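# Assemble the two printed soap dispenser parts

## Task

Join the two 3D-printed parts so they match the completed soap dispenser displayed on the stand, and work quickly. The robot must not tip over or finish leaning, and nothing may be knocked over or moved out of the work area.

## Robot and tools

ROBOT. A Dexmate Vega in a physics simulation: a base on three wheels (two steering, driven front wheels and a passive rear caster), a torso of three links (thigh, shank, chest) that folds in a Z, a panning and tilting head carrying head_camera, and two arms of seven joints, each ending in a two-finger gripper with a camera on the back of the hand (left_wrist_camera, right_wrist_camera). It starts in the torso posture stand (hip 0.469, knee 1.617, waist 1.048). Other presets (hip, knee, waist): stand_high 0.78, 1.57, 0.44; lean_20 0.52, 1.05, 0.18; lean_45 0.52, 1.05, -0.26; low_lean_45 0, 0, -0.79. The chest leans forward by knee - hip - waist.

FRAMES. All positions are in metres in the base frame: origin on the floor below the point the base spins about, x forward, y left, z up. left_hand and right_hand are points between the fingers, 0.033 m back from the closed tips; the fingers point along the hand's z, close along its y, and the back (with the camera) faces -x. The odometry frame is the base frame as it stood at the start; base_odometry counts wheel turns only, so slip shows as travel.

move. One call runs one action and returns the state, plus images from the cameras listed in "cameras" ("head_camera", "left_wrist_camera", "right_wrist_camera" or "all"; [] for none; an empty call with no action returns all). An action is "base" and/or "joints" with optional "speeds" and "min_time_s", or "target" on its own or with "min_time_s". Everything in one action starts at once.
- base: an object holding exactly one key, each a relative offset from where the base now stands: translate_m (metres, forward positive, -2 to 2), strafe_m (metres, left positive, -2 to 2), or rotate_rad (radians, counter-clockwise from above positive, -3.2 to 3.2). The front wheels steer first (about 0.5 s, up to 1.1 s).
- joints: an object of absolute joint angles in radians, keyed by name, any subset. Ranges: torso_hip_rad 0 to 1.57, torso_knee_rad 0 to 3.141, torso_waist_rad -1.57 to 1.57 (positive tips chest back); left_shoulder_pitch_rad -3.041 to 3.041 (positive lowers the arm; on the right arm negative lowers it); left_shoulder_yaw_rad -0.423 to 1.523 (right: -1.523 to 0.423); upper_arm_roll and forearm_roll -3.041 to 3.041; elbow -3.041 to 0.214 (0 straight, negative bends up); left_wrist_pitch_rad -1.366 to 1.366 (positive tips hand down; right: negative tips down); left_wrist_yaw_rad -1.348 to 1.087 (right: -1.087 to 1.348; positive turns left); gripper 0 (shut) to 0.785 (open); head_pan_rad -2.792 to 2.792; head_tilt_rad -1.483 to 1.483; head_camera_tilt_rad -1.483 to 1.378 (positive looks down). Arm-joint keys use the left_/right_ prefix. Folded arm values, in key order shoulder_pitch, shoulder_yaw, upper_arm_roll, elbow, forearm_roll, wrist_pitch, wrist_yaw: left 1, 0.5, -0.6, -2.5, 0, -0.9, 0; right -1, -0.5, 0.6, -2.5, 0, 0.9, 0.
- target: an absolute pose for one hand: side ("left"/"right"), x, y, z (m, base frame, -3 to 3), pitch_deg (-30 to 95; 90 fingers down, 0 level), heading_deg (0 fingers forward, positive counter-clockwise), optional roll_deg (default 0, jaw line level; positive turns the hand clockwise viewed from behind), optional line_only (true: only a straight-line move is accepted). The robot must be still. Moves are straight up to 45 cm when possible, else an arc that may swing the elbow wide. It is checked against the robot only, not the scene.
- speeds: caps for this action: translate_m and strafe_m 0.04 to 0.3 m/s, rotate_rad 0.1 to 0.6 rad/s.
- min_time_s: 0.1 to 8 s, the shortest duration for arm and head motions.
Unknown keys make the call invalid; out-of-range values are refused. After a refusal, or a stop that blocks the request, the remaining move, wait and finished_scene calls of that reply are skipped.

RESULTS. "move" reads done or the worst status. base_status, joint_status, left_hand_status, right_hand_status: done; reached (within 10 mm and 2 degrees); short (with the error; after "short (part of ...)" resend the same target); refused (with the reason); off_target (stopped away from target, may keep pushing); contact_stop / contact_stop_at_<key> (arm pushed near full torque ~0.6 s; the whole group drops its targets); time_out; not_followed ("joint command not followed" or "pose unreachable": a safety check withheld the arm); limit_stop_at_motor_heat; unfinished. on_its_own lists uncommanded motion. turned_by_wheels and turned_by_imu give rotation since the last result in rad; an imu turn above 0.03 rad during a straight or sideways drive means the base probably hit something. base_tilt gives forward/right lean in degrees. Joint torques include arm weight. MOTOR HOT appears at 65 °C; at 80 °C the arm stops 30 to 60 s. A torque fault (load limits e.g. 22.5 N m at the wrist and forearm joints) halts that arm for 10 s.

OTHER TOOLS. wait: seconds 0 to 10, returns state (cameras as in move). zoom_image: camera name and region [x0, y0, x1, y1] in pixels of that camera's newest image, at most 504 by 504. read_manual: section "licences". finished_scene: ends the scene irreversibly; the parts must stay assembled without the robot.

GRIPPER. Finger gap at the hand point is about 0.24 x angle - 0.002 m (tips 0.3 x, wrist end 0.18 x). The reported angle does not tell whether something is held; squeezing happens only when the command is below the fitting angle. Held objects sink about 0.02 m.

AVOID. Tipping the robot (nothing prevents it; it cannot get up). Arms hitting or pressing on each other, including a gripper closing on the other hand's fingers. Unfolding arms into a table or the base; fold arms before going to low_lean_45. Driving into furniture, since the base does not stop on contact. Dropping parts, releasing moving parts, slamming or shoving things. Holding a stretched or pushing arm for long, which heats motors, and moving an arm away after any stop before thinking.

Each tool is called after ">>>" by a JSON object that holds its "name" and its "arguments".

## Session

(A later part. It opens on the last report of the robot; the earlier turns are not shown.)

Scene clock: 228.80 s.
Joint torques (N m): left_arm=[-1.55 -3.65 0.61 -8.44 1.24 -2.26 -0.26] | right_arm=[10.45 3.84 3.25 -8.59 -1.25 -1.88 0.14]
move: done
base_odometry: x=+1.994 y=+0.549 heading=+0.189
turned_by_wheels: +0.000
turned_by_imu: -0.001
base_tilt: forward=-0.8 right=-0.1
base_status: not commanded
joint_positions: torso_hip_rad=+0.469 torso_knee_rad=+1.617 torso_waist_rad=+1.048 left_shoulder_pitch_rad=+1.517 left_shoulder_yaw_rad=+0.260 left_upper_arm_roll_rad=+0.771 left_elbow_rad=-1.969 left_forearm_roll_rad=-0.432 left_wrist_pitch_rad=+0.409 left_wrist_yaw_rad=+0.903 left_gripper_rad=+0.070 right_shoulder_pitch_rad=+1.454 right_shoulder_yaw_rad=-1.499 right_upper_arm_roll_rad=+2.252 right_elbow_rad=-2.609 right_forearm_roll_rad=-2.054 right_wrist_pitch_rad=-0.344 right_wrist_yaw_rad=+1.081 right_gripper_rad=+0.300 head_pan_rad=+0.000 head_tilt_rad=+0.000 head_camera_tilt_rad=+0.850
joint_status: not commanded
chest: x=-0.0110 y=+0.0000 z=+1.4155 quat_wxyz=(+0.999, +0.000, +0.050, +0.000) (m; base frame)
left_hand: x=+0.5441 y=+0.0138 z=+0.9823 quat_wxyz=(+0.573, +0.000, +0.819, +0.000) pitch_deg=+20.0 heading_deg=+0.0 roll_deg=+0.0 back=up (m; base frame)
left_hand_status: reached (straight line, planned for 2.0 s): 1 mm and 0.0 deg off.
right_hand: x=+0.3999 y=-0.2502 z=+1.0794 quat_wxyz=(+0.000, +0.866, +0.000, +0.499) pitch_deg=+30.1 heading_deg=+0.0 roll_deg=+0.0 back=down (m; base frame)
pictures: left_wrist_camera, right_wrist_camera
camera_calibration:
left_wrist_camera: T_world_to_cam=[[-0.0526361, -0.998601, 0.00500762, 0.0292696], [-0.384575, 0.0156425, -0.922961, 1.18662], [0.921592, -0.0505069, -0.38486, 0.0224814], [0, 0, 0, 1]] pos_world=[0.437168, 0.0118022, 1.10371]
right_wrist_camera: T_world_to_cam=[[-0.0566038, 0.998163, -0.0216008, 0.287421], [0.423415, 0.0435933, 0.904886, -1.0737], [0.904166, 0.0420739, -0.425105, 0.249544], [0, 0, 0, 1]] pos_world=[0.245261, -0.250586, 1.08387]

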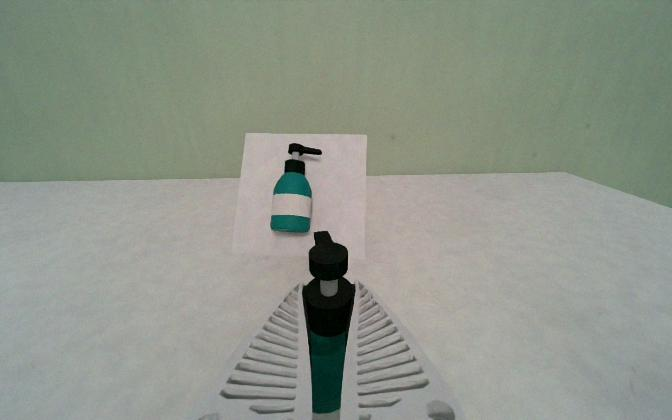

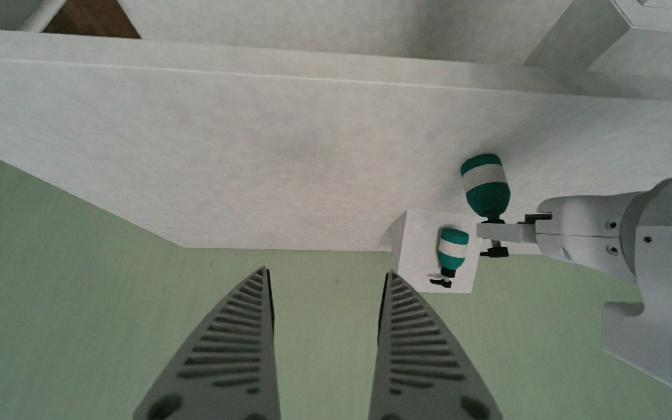

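>>> {"name": "move", "arguments": {"target": {"side":"left","x":0.544,"y":0.0138,"z":0.97,"pitch_deg":20,"heading_deg":0,"line_only":true}, "min_time_s": 1.5, "cameras": ["left_wrist_camera","right_wrist_camera"]}}

>>> {"name": "zoom_image", "arguments": {"camera": "left_wrist_camera", "region": [260, 220, 400, 420]}}

>>> {"name": "zoom_image", "arguments": {"camera": "right_wrist_camera", "region": [440, 140, 560, 300]}}

Scene clock: 235.13 s.
Joint torques (N m): left_arm=[-2.14 -5.5 0.64 -9.61 0.96 -2.85 -0.61] | right_arm=[9.77 4.6 5.41 -7.11 -0.68 -1.33 0.28]
move: done
base_odometry: x=+1.994 y=+0.549 heading=+0.189
turned_by_wheels: +0.000
turned_by_imu: +0.000
base_tilt: forward=-0.7 right=-0.2
base_status: not commanded
joint_positions: torso_hip_rad=+0.469 torso_knee_rad=+1.617 torso_waist_rad=+1.048 left_shoulder_pitch_rad=+1.519 left_shoulder_yaw_rad=+0.260 left_upper_arm_roll_rad=+0.777 left_elbow_rad=-1.930 left_forearm_roll_rad=-0.423 left_wrist_pitch_rad=+0.370 left_wrist_yaw_rad=+0.890 left_gripper_rad=+0.070 right_shoulder_pitch_rad=+1.454 right_shoulder_yaw_rad=-1.499 right_upper_arm_roll_rad=+2.252 right_elbow_rad=-2.609 right_forearm_roll_rad=-2.054 right_wrist_pitch_rad=-0.344 right_wrist_yaw_rad=+1.081 right_gripper_rad=+0.300 head_pan_rad=+0.000 head_tilt_rad=+0.000 head_camera_tilt_rad=+0.850
joint_status: not commanded
chest: x=-0.0110 y=+0.0000 z=+1.4155 quat_wxyz=(+0.999, +0.000, +0.050, +0.000) (m; base frame)
left_hand: x=+0.5441 y=+0.0140 z=+0.9710 quat_wxyz=(+0.573, +0.000, +0.819, +0.000) pitch_deg=+20.0 heading_deg=+0.0 roll_deg=+0.0 back=up (m; base frame)
left_hand_status: reached (straight line, planned for 1.5 s): 1 mm and 0.0 deg off.
right_hand: x=+0.3999 y=-0.2502 z=+1.0794 quat_wxyz=(+0.000, +0.866, +0.000, +0.499) pitch_deg=+30.1 heading_deg=+0.0 roll_deg=+0.0 back=down (m; base frame)
pictures: left_wrist_camera, right_wrist_camera
camera_calibration:
left_wrist_camera: T_world_to_cam=[[-0.0525323, -0.998608, 0.00474142, 0.0297714], [-0.384482, 0.0158435, -0.922996, 1.1761], [0.921637, -0.0503101, -0.384779, 0.0179938], [0, 0, 0, 1]] pos_world=[0.437168, 0.0120018, 1.09231]
right_wrist_camera: T_world_to_cam=[[-0.0566038, 0.998163, -0.0216008, 0.287421], [0.423415, 0.0435933, 0.904886, -1.0737], [0.904166, 0.0420739, -0.425105, 0.249544], [0, 0, 0, 1]] pos_world=[0.245261, -0.250586, 1.08387]

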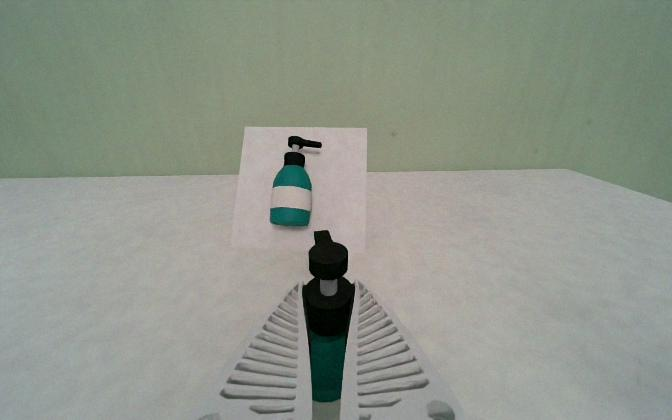

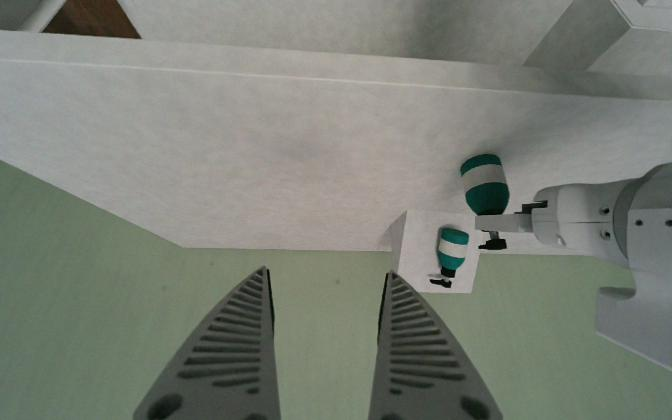

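Scaled by 2.520 from the camera's 672x420 image, which has a finer 960x600 frame.

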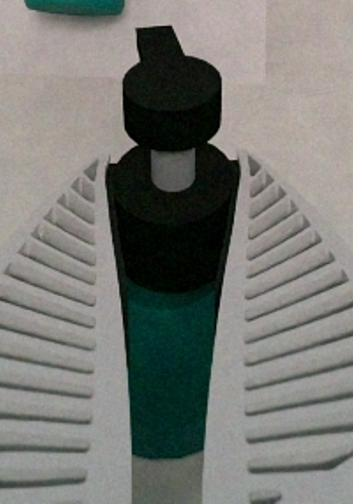

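Scaled by 3.150 from the camera's 672x420 image, which has a finer 960x600 frame.

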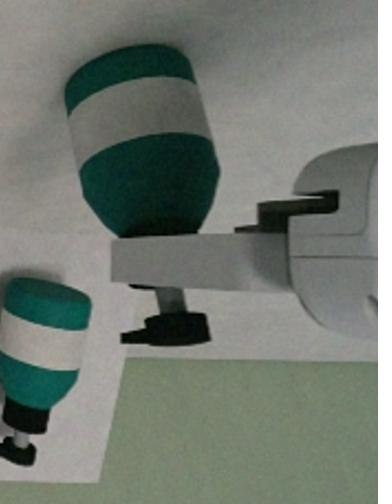

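>>> {"name": "move", "arguments": {"target": {"side":"left","x":0.544,"y":0.0138,"z":0.963,"pitch_deg":20,"heading_deg":0,"line_only":true}, "min_time_s": 1.5, "cameras": ["left_wrist_camera","right_wrist_camera"]}}

>>> {"name": "zoom_image", "arguments": {"camera": "left_wrist_camera", "region": [260, 220, 400, 420]}}

>>> {"name": "zoom_image", "arguments": {"camera": "right_wrist_camera", "region": [440, 140, 560, 300]}}

Scene clock: 240.17 s.
Joint torques (N m): left_arm=[-2.21 -4.33 2.25 -7.26 -0.23 -1.5 -1.09] | right_arm=[10.35 7.28 4.94 -9.11 -0.86 -1.15 0.23]
move: done
base_odometry: x=+1.994 y=+0.549 heading=+0.189
turned_by_wheels: +0.000
turned_by_imu: +0.000
base_tilt: forward=-0.7 right=-0.1
base_status: not commanded
joint_positions: torso_hip_rad=+0.469 torso_knee_rad=+1.617 torso_waist_rad=+1.048 left_shoulder_pitch_rad=+1.520 left_shoulder_yaw_rad=+0.258 left_upper_arm_roll_rad=+0.780 left_elbow_rad=-1.904 left_forearm_roll_rad=-0.417 left_wrist_pitch_rad=+0.345 left_wrist_yaw_rad=+0.882 left_gripper_rad=+0.070 right_shoulder_pitch_rad=+1.454 right_shoulder_yaw_rad=-1.499 right_upper_arm_roll_rad=+2.252 right_elbow_rad=-2.609 right_forearm_roll_rad=-2.054 right_wrist_pitch_rad=-0.344 right_wrist_yaw_rad=+1.081 right_gripper_rad=+0.300 head_pan_rad=+0.000 head_tilt_rad=+0.000 head_camera_tilt_rad=+0.850
joint_status: not commanded
chest: x=-0.0110 y=+0.0000 z=+1.4155 quat_wxyz=(+0.999, +0.000, +0.050, +0.000) (m; base frame)
left_hand: x=+0.5442 y=+0.0141 z=+0.9638 quat_wxyz=(+0.574, +0.000, +0.819, +0.000) pitch_deg=+20.0 heading_deg=+0.0 roll_deg=+0.0 back=up (m; base frame)
left_hand_status: reached (straight line, planned for 1.5 s): 1 mm and 0.0 deg off.
right_hand: x=+0.3999 y=-0.2502 z=+1.0794 quat_wxyz=(+0.000, +0.866, +0.000, +0.499) pitch_deg=+30.1 heading_deg=+0.0 roll_deg=+0.0 back=down (m; base frame)
pictures: left_wrist_camera, right_wrist_camera
camera_calibration:
left_wrist_camera: T_world_to_cam=[[-0.0522724, -0.998621, 0.0048127, 0.0296144], [-0.383792, 0.0156398, -0.923287, 1.16946], [0.921939, -0.0501096, -0.38408, 0.0143306], [0, 0, 0, 1]] pos_world=[0.437167, 0.0120015, 1.08511]
right_wrist_camera: T_world_to_cam=[[-0.0566038, 0.998163, -0.0216008, 0.287421], [0.423415, 0.0435933, 0.904886, -1.0737], [0.904166, 0.0420739, -0.425105, 0.249544], [0, 0, 0, 1]] pos_world=[0.245261, -0.250586, 1.08387]

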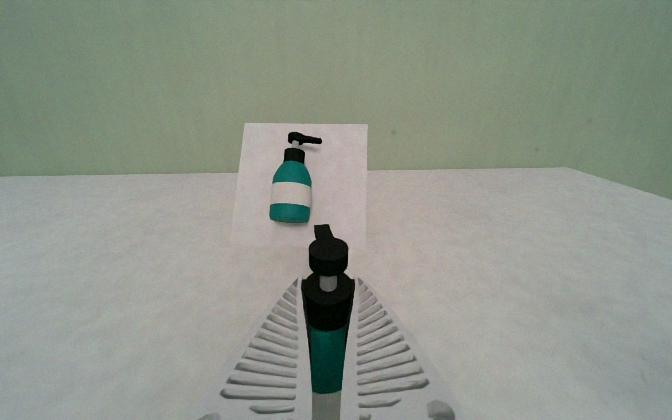

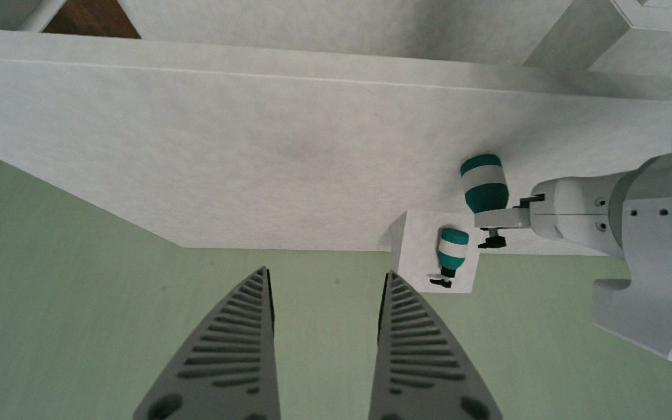

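Scaled by 2.520 from the camera's 672x420 image, which has a finer 960x600 frame.

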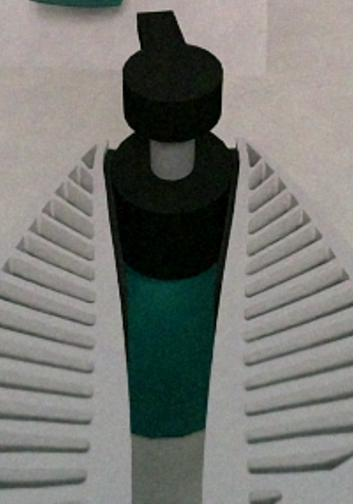

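Scaled by 3.150 from the camera's 672x420 image, which has a finer 960x600 frame.

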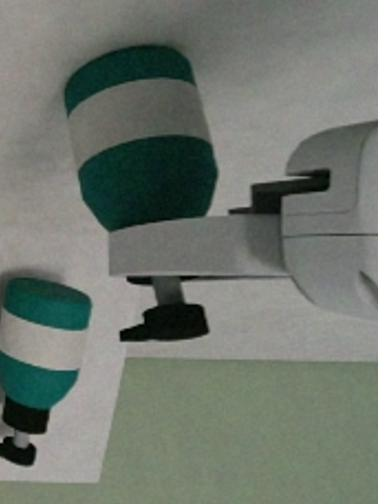

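>>> {"name": "move", "arguments": {"joints": {"left_gripper_rad":0.3}, "min_time_s": 1.5}}

>>> {"name": "move", "arguments": {"target": {"side":"left","x":0.44,"y":0.0138,"z":1.0,"pitch_deg":20,"heading_deg":0,"line_only":true}, "cameras": ["all"]}}

>>> {"name": "zoom_image", "arguments": {"camera": "left_wrist_camera", "region": [220, 180, 460, 420]}}

>>> {"name": "zoom_image", "arguments": {"camera": "right_wrist_camera", "region": [420, 140, 560, 300]}}

Scene clock: 245.80 s.
Joint torques (N m): left_arm=[-3.64 -5.37 0.48 -10.16 0.58 -2.65 -0.17] | right_arm=[8.45 3.77 8.64 -8.24 -0.57 -1.91 -0.17]
move: done
base_odometry: x=+1.994 y=+0.549 heading=+0.189
turned_by_wheels: +0.000
turned_by_imu: +0.000
base_tilt: forward=-0.8 right=-0.1
base_status: not commanded
joint_positions: torso_hip_rad=+0.469 torso_knee_rad=+1.617 torso_waist_rad=+1.048 left_shoulder_pitch_rad=+1.520 left_shoulder_yaw_rad=+0.258 left_upper_arm_roll_rad=+0.781 left_elbow_rad=-1.901 left_forearm_roll_rad=-0.417 left_wrist_pitch_rad=+0.343 left_wrist_yaw_rad=+0.881 left_gripper_rad=+0.300 right_shoulder_pitch_rad=+1.454 right_shoulder_yaw_rad=-1.499 right_upper_arm_roll_rad=+2.252 right_elbow_rad=-2.609 right_forearm_roll_rad=-2.054 right_wrist_pitch_rad=-0.344 right_wrist_yaw_rad=+1.081 right_gripper_rad=+0.300 head_pan_rad=+0.000 head_tilt_rad=+0.000 head_camera_tilt_rad=+0.850
joint_status: all done
chest: x=-0.0110 y=+0.0000 z=+1.4155 quat_wxyz=(+0.999, +0.000, +0.050, +0.000) (m; base frame)
left_hand: x=+0.5441 y=+0.0139 z=+0.9630 quat_wxyz=(+0.574, +0.000, +0.819, +0.000) pitch_deg=+20.0 heading_deg=+0.0 roll_deg=+0.0 back=up (m; base frame)
right_hand: x=+0.3999 y=-0.2502 z=+1.0794 quat_wxyz=(+0.000, +0.866, +0.000, +0.499) pitch_deg=+30.1 heading_deg=+0.0 roll_deg=+0.0 back=down (m; base frame)
pictures: none

Scene clock: 246.10 s.
Joint torques (N m): left_arm=[-3.02 -5.14 0.75 -10.55 0.68 -1.96 -0.16] | right_arm=[12.49 6.26 8.63 -8.58 -1.41 -1.89 0.28]
move: refused
base_odometry: x=+1.994 y=+0.549 heading=+0.189
turned_by_wheels: +0.000
turned_by_imu: +0.000
base_tilt: forward=-0.9 right=-0.2
base_status: not commanded
joint_positions: torso_hip_rad=+0.469 torso_knee_rad=+1.617 torso_waist_rad=+1.048 left_shoulder_pitch_rad=+1.520 left_shoulder_yaw_rad=+0.258 left_upper_arm_roll_rad=+0.781 left_elbow_rad=-1.901 left_forearm_roll_rad=-0.417 left_wrist_pitch_rad=+0.343 left_wrist_yaw_rad=+0.881 left_gripper_rad=+0.300 right_shoulder_pitch_rad=+1.454 right_shoulder_yaw_rad=-1.499 right_upper_arm_roll_rad=+2.252 right_elbow_rad=-2.609 right_forearm_roll_rad=-2.054 right_wrist_pitch_rad=-0.344 right_wrist_yaw_rad=+1.081 right_gripper_rad=+0.300 head_pan_rad=+0.000 head_tilt_rad=+0.000 head_camera_tilt_rad=+0.850
joint_status: not commanded
chest: x=-0.0110 y=+0.0000 z=+1.4155 quat_wxyz=(+0.999, +0.000, +0.050, +0.000) (m; base frame)
left_hand: x=+0.5441 y=+0.0139 z=+0.9630 quat_wxyz=(+0.574, +0.000, +0.819, +0.000) pitch_deg=+20.0 heading_deg=+0.0 roll_deg=+0.0 back=up (m; base frame)
left_hand_status: refused: the best posture that gets there brings the left wrist within 1.9 cm of the chest (limit 2.6). Nothing moved.
right_hand: x=+0.3999 y=-0.2502 z=+1.0794 quat_wxyz=(+0.000, +0.866, +0.000, +0.499) pitch_deg=+30.1 heading_deg=+0.0 roll_deg=+0.0 back=down (m; base frame)
pictures: head_camera, left_wrist_camera, right_wrist_camera
camera_calibration:
head_camera: T_world_to_cam=[[-0.00924526, -0.999508, -0.0299669, 0.0578105], [-0.797311, 0.0254549, -0.603032, 0.888288], [0.603498, 0.0183178, -0.797154, 1.19072], [0, 0, 0, 1]] pos_world=[-0.00981979, 0.0133595, 1.48658]
left_wrist_camera: T_world_to_cam=[[-0.0526245, -0.998603, 0.00476837, 0.0297207], [-0.384274, 0.0158428, -0.923083, 1.16872], [0.921718, -0.0504091, -0.384571, 0.0146509], [0, 0, 0, 1]] pos_world=[0.437168, 0.011902, 1.08431]
right_wrist_camera: T_world_to_cam=[[-0.0566038, 0.998163, -0.0216008, 0.287421], [0.423415, 0.0435933, 0.904886, -1.0737], [0.904166, 0.0420739, -0.425105, 0.249544], [0, 0, 0, 1]] pos_world=[0.245261, -0.250586, 1.08387]

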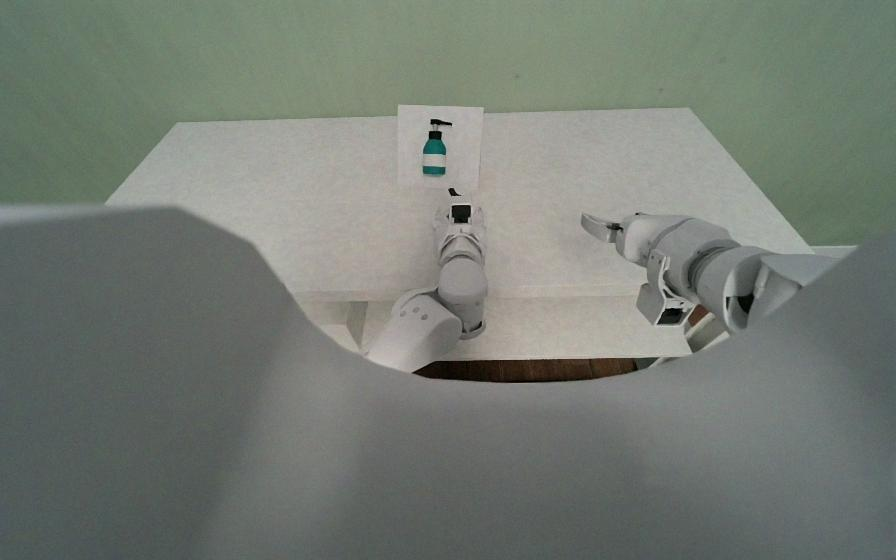

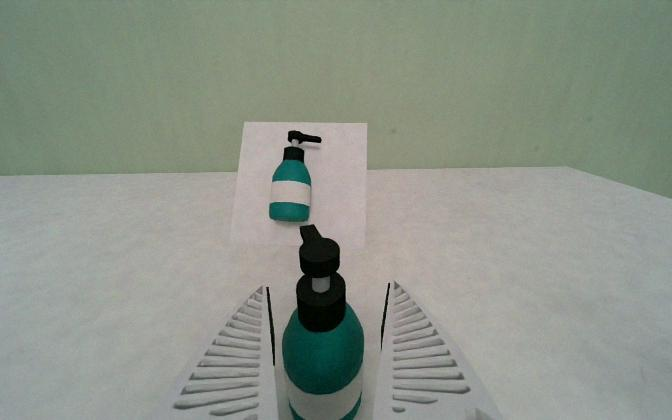

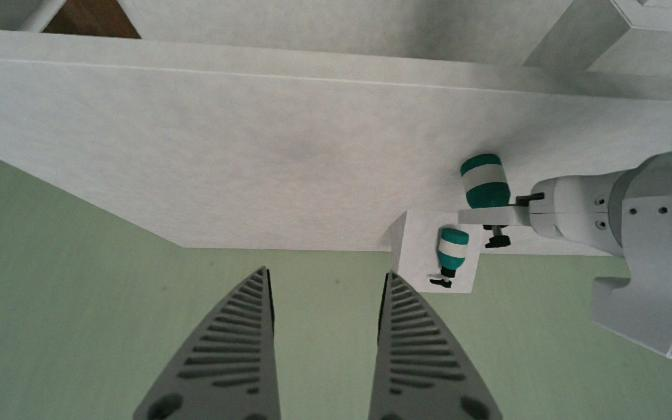

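Scaled by 2.100 from the camera's 672x420 image, which has a finer 960x600 frame.

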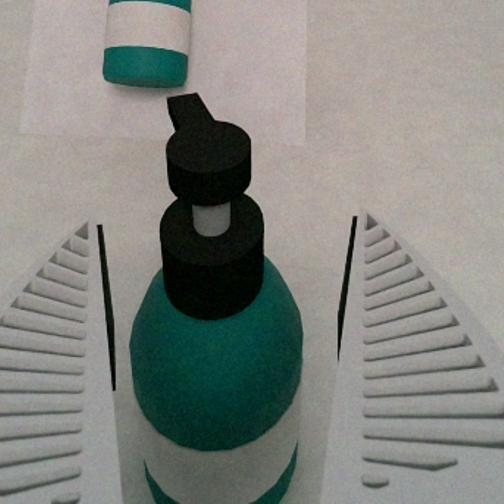

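Scaled by 3.150 from the camera's 672x420 image, which has a finer 960x600 frame.

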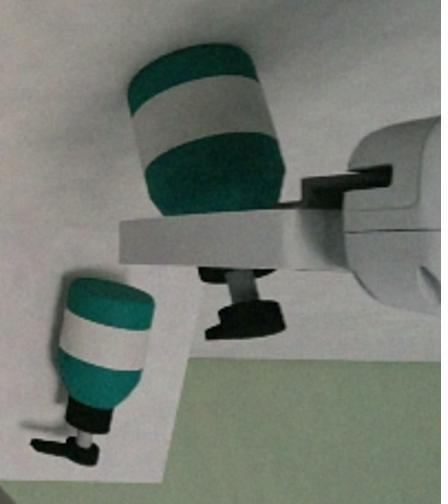

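>>> {"name": "move", "arguments": {"base": {"translate_m":-0.2}, "speeds": {"translate_m":0.08}, "cameras": ["all"]}}

>>> {"name": "zoom_image", "arguments": {"camera": "left_wrist_camera", "region": [220, 150, 460, 390]}}

>>> {"name": "zoom_image", "arguments": {"camera": "right_wrist_camera", "region": [400, 100, 600, 300]}}

Scene clock: 252.87 s.
Joint torques (N m): left_arm=[-3.15 -4.07 -0.46 -9.03 0.69 -2.66 -0.21] | right_arm=[10.92 7.04 6.78 -9.27 -0.78 -1.88 0.3]
move: done
base_odometry: x=+1.797 y=+0.512 heading=+0.189
turned_by_wheels: +0.001
turned_by_imu: +0.002
base_tilt: forward=-0.8 right=-0.1
base_status: done
joint_positions: torso_hip_rad=+0.469 torso_knee_rad=+1.617 torso_waist_rad=+1.048 left_shoulder_pitch_rad=+1.520 left_shoulder_yaw_rad=+0.258 left_upper_arm_roll_rad=+0.781 left_elbow_rad=-1.901 left_forearm_roll_rad=-0.417 left_wrist_pitch_rad=+0.343 left_wrist_yaw_rad=+0.881 left_gripper_rad=+0.300 right_shoulder_pitch_rad=+1.454 right_shoulder_yaw_rad=-1.499 right_upper_arm_roll_rad=+2.252 right_elbow_rad=-2.609 right_forearm_roll_rad=-2.054 right_wrist_pitch_rad=-0.344 right_wrist_yaw_rad=+1.081 right_gripper_rad=+0.300 head_pan_rad=+0.000 head_tilt_rad=+0.000 head_camera_tilt_rad=+0.850
joint_status: not commanded
chest: x=-0.0111 y=+0.0000 z=+1.4155 quat_wxyz=(+0.999, +0.000, +0.050, +0.000) (m; base frame)
left_hand: x=+0.5440 y=+0.0139 z=+0.9630 quat_wxyz=(+0.574, +0.000, +0.819, +0.000) pitch_deg=+20.0 heading_deg=+0.0 roll_deg=+0.0 back=up (m; base frame)
right_hand: x=+0.3999 y=-0.2502 z=+1.0795 quat_wxyz=(+0.000, +0.866, +0.000, +0.500) pitch_deg=+30.1 heading_deg=+0.0 roll_deg=+0.0 back=down (m; base frame)
pictures: head_camera, left_wrist_camera, right_wrist_camera
camera_calibration:
head_camera: T_world_to_cam=[[-0.00924309, -0.999508, -0.0299653, 0.0578071], [-0.797311, 0.0254522, -0.603032, 0.888208], [0.603498, 0.0183178, -0.797154, 1.19078], [0, 0, 0, 1]] pos_world=[-0.00991976, 0.0133595, 1.48658]
left_wrist_camera: T_world_to_cam=[[-0.0527164, -0.998598, 0.00480714, 0.0297137], [-0.384273, 0.0158423, -0.923084, 1.16868], [0.921713, -0.0505089, -0.384569, 0.0147441], [0, 0, 0, 1]] pos_world=[0.437068, 0.0119022, 1.08431]
right_wrist_camera: T_world_to_cam=[[-0.0566037, 0.998163, -0.0216051, 0.28742], [0.423333, 0.0435933, 0.904925, -1.07368], [0.904204, 0.042076, -0.425023, 0.249536], [0, 0, 0, 1]] pos_world=[0.245161, -0.250586, 1.08387]

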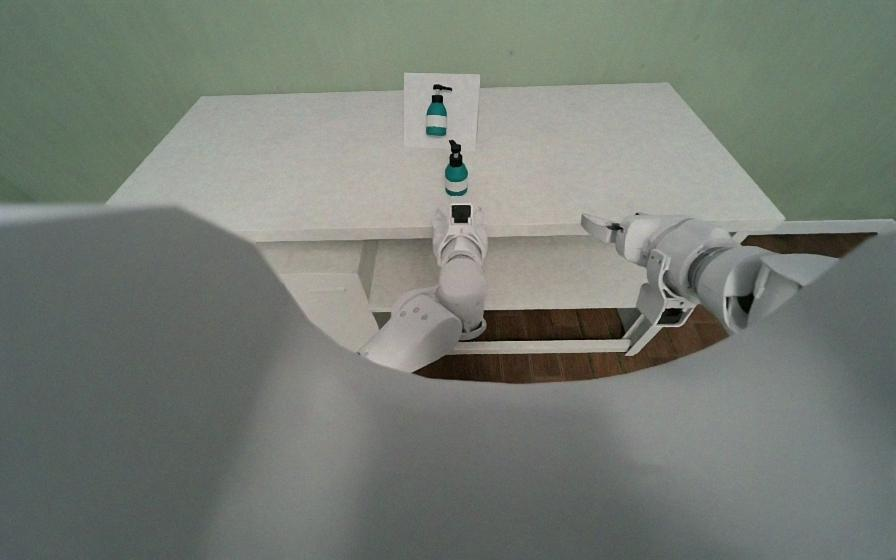

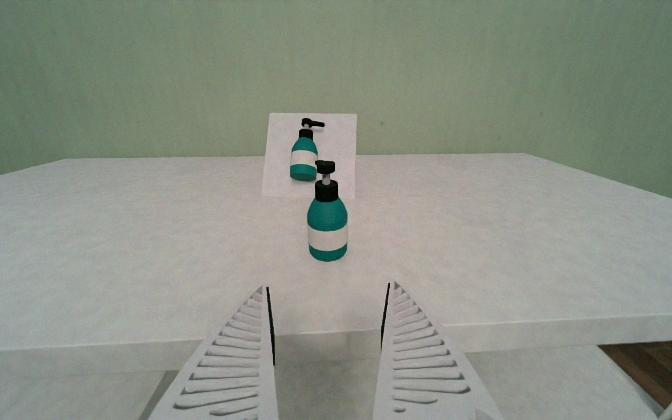

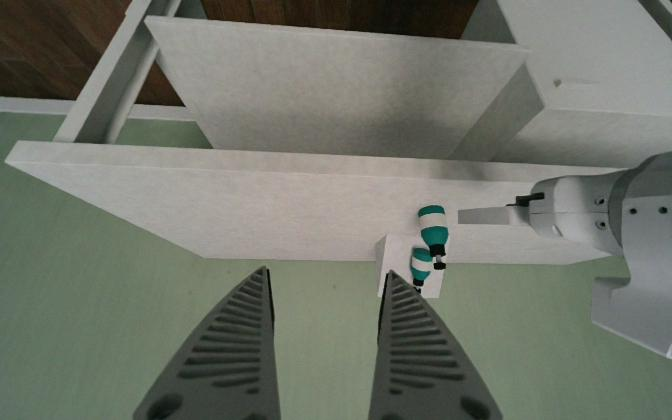

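Scaled by 2.100 from the camera's 672x420 image, which has a finer 960x600 frame.

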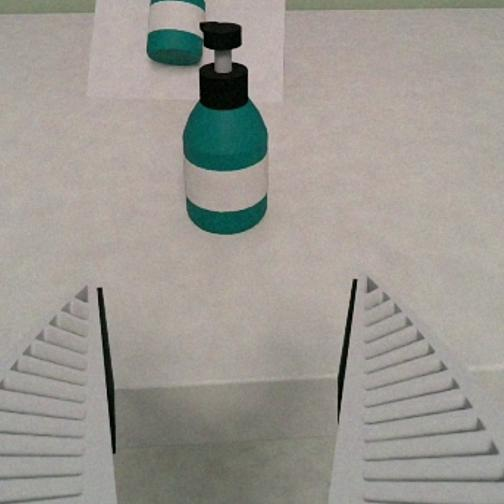

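Scaled by 2.520 from the camera's 672x420 image, which has a finer 960x600 frame.

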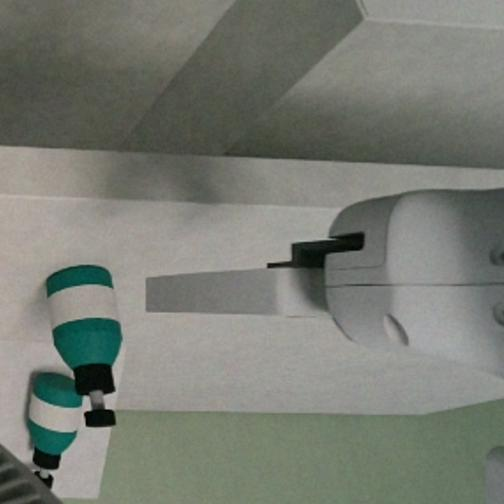

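>>> {"name": "finished_scene", "arguments": {}}

The scene is finished: the task was done.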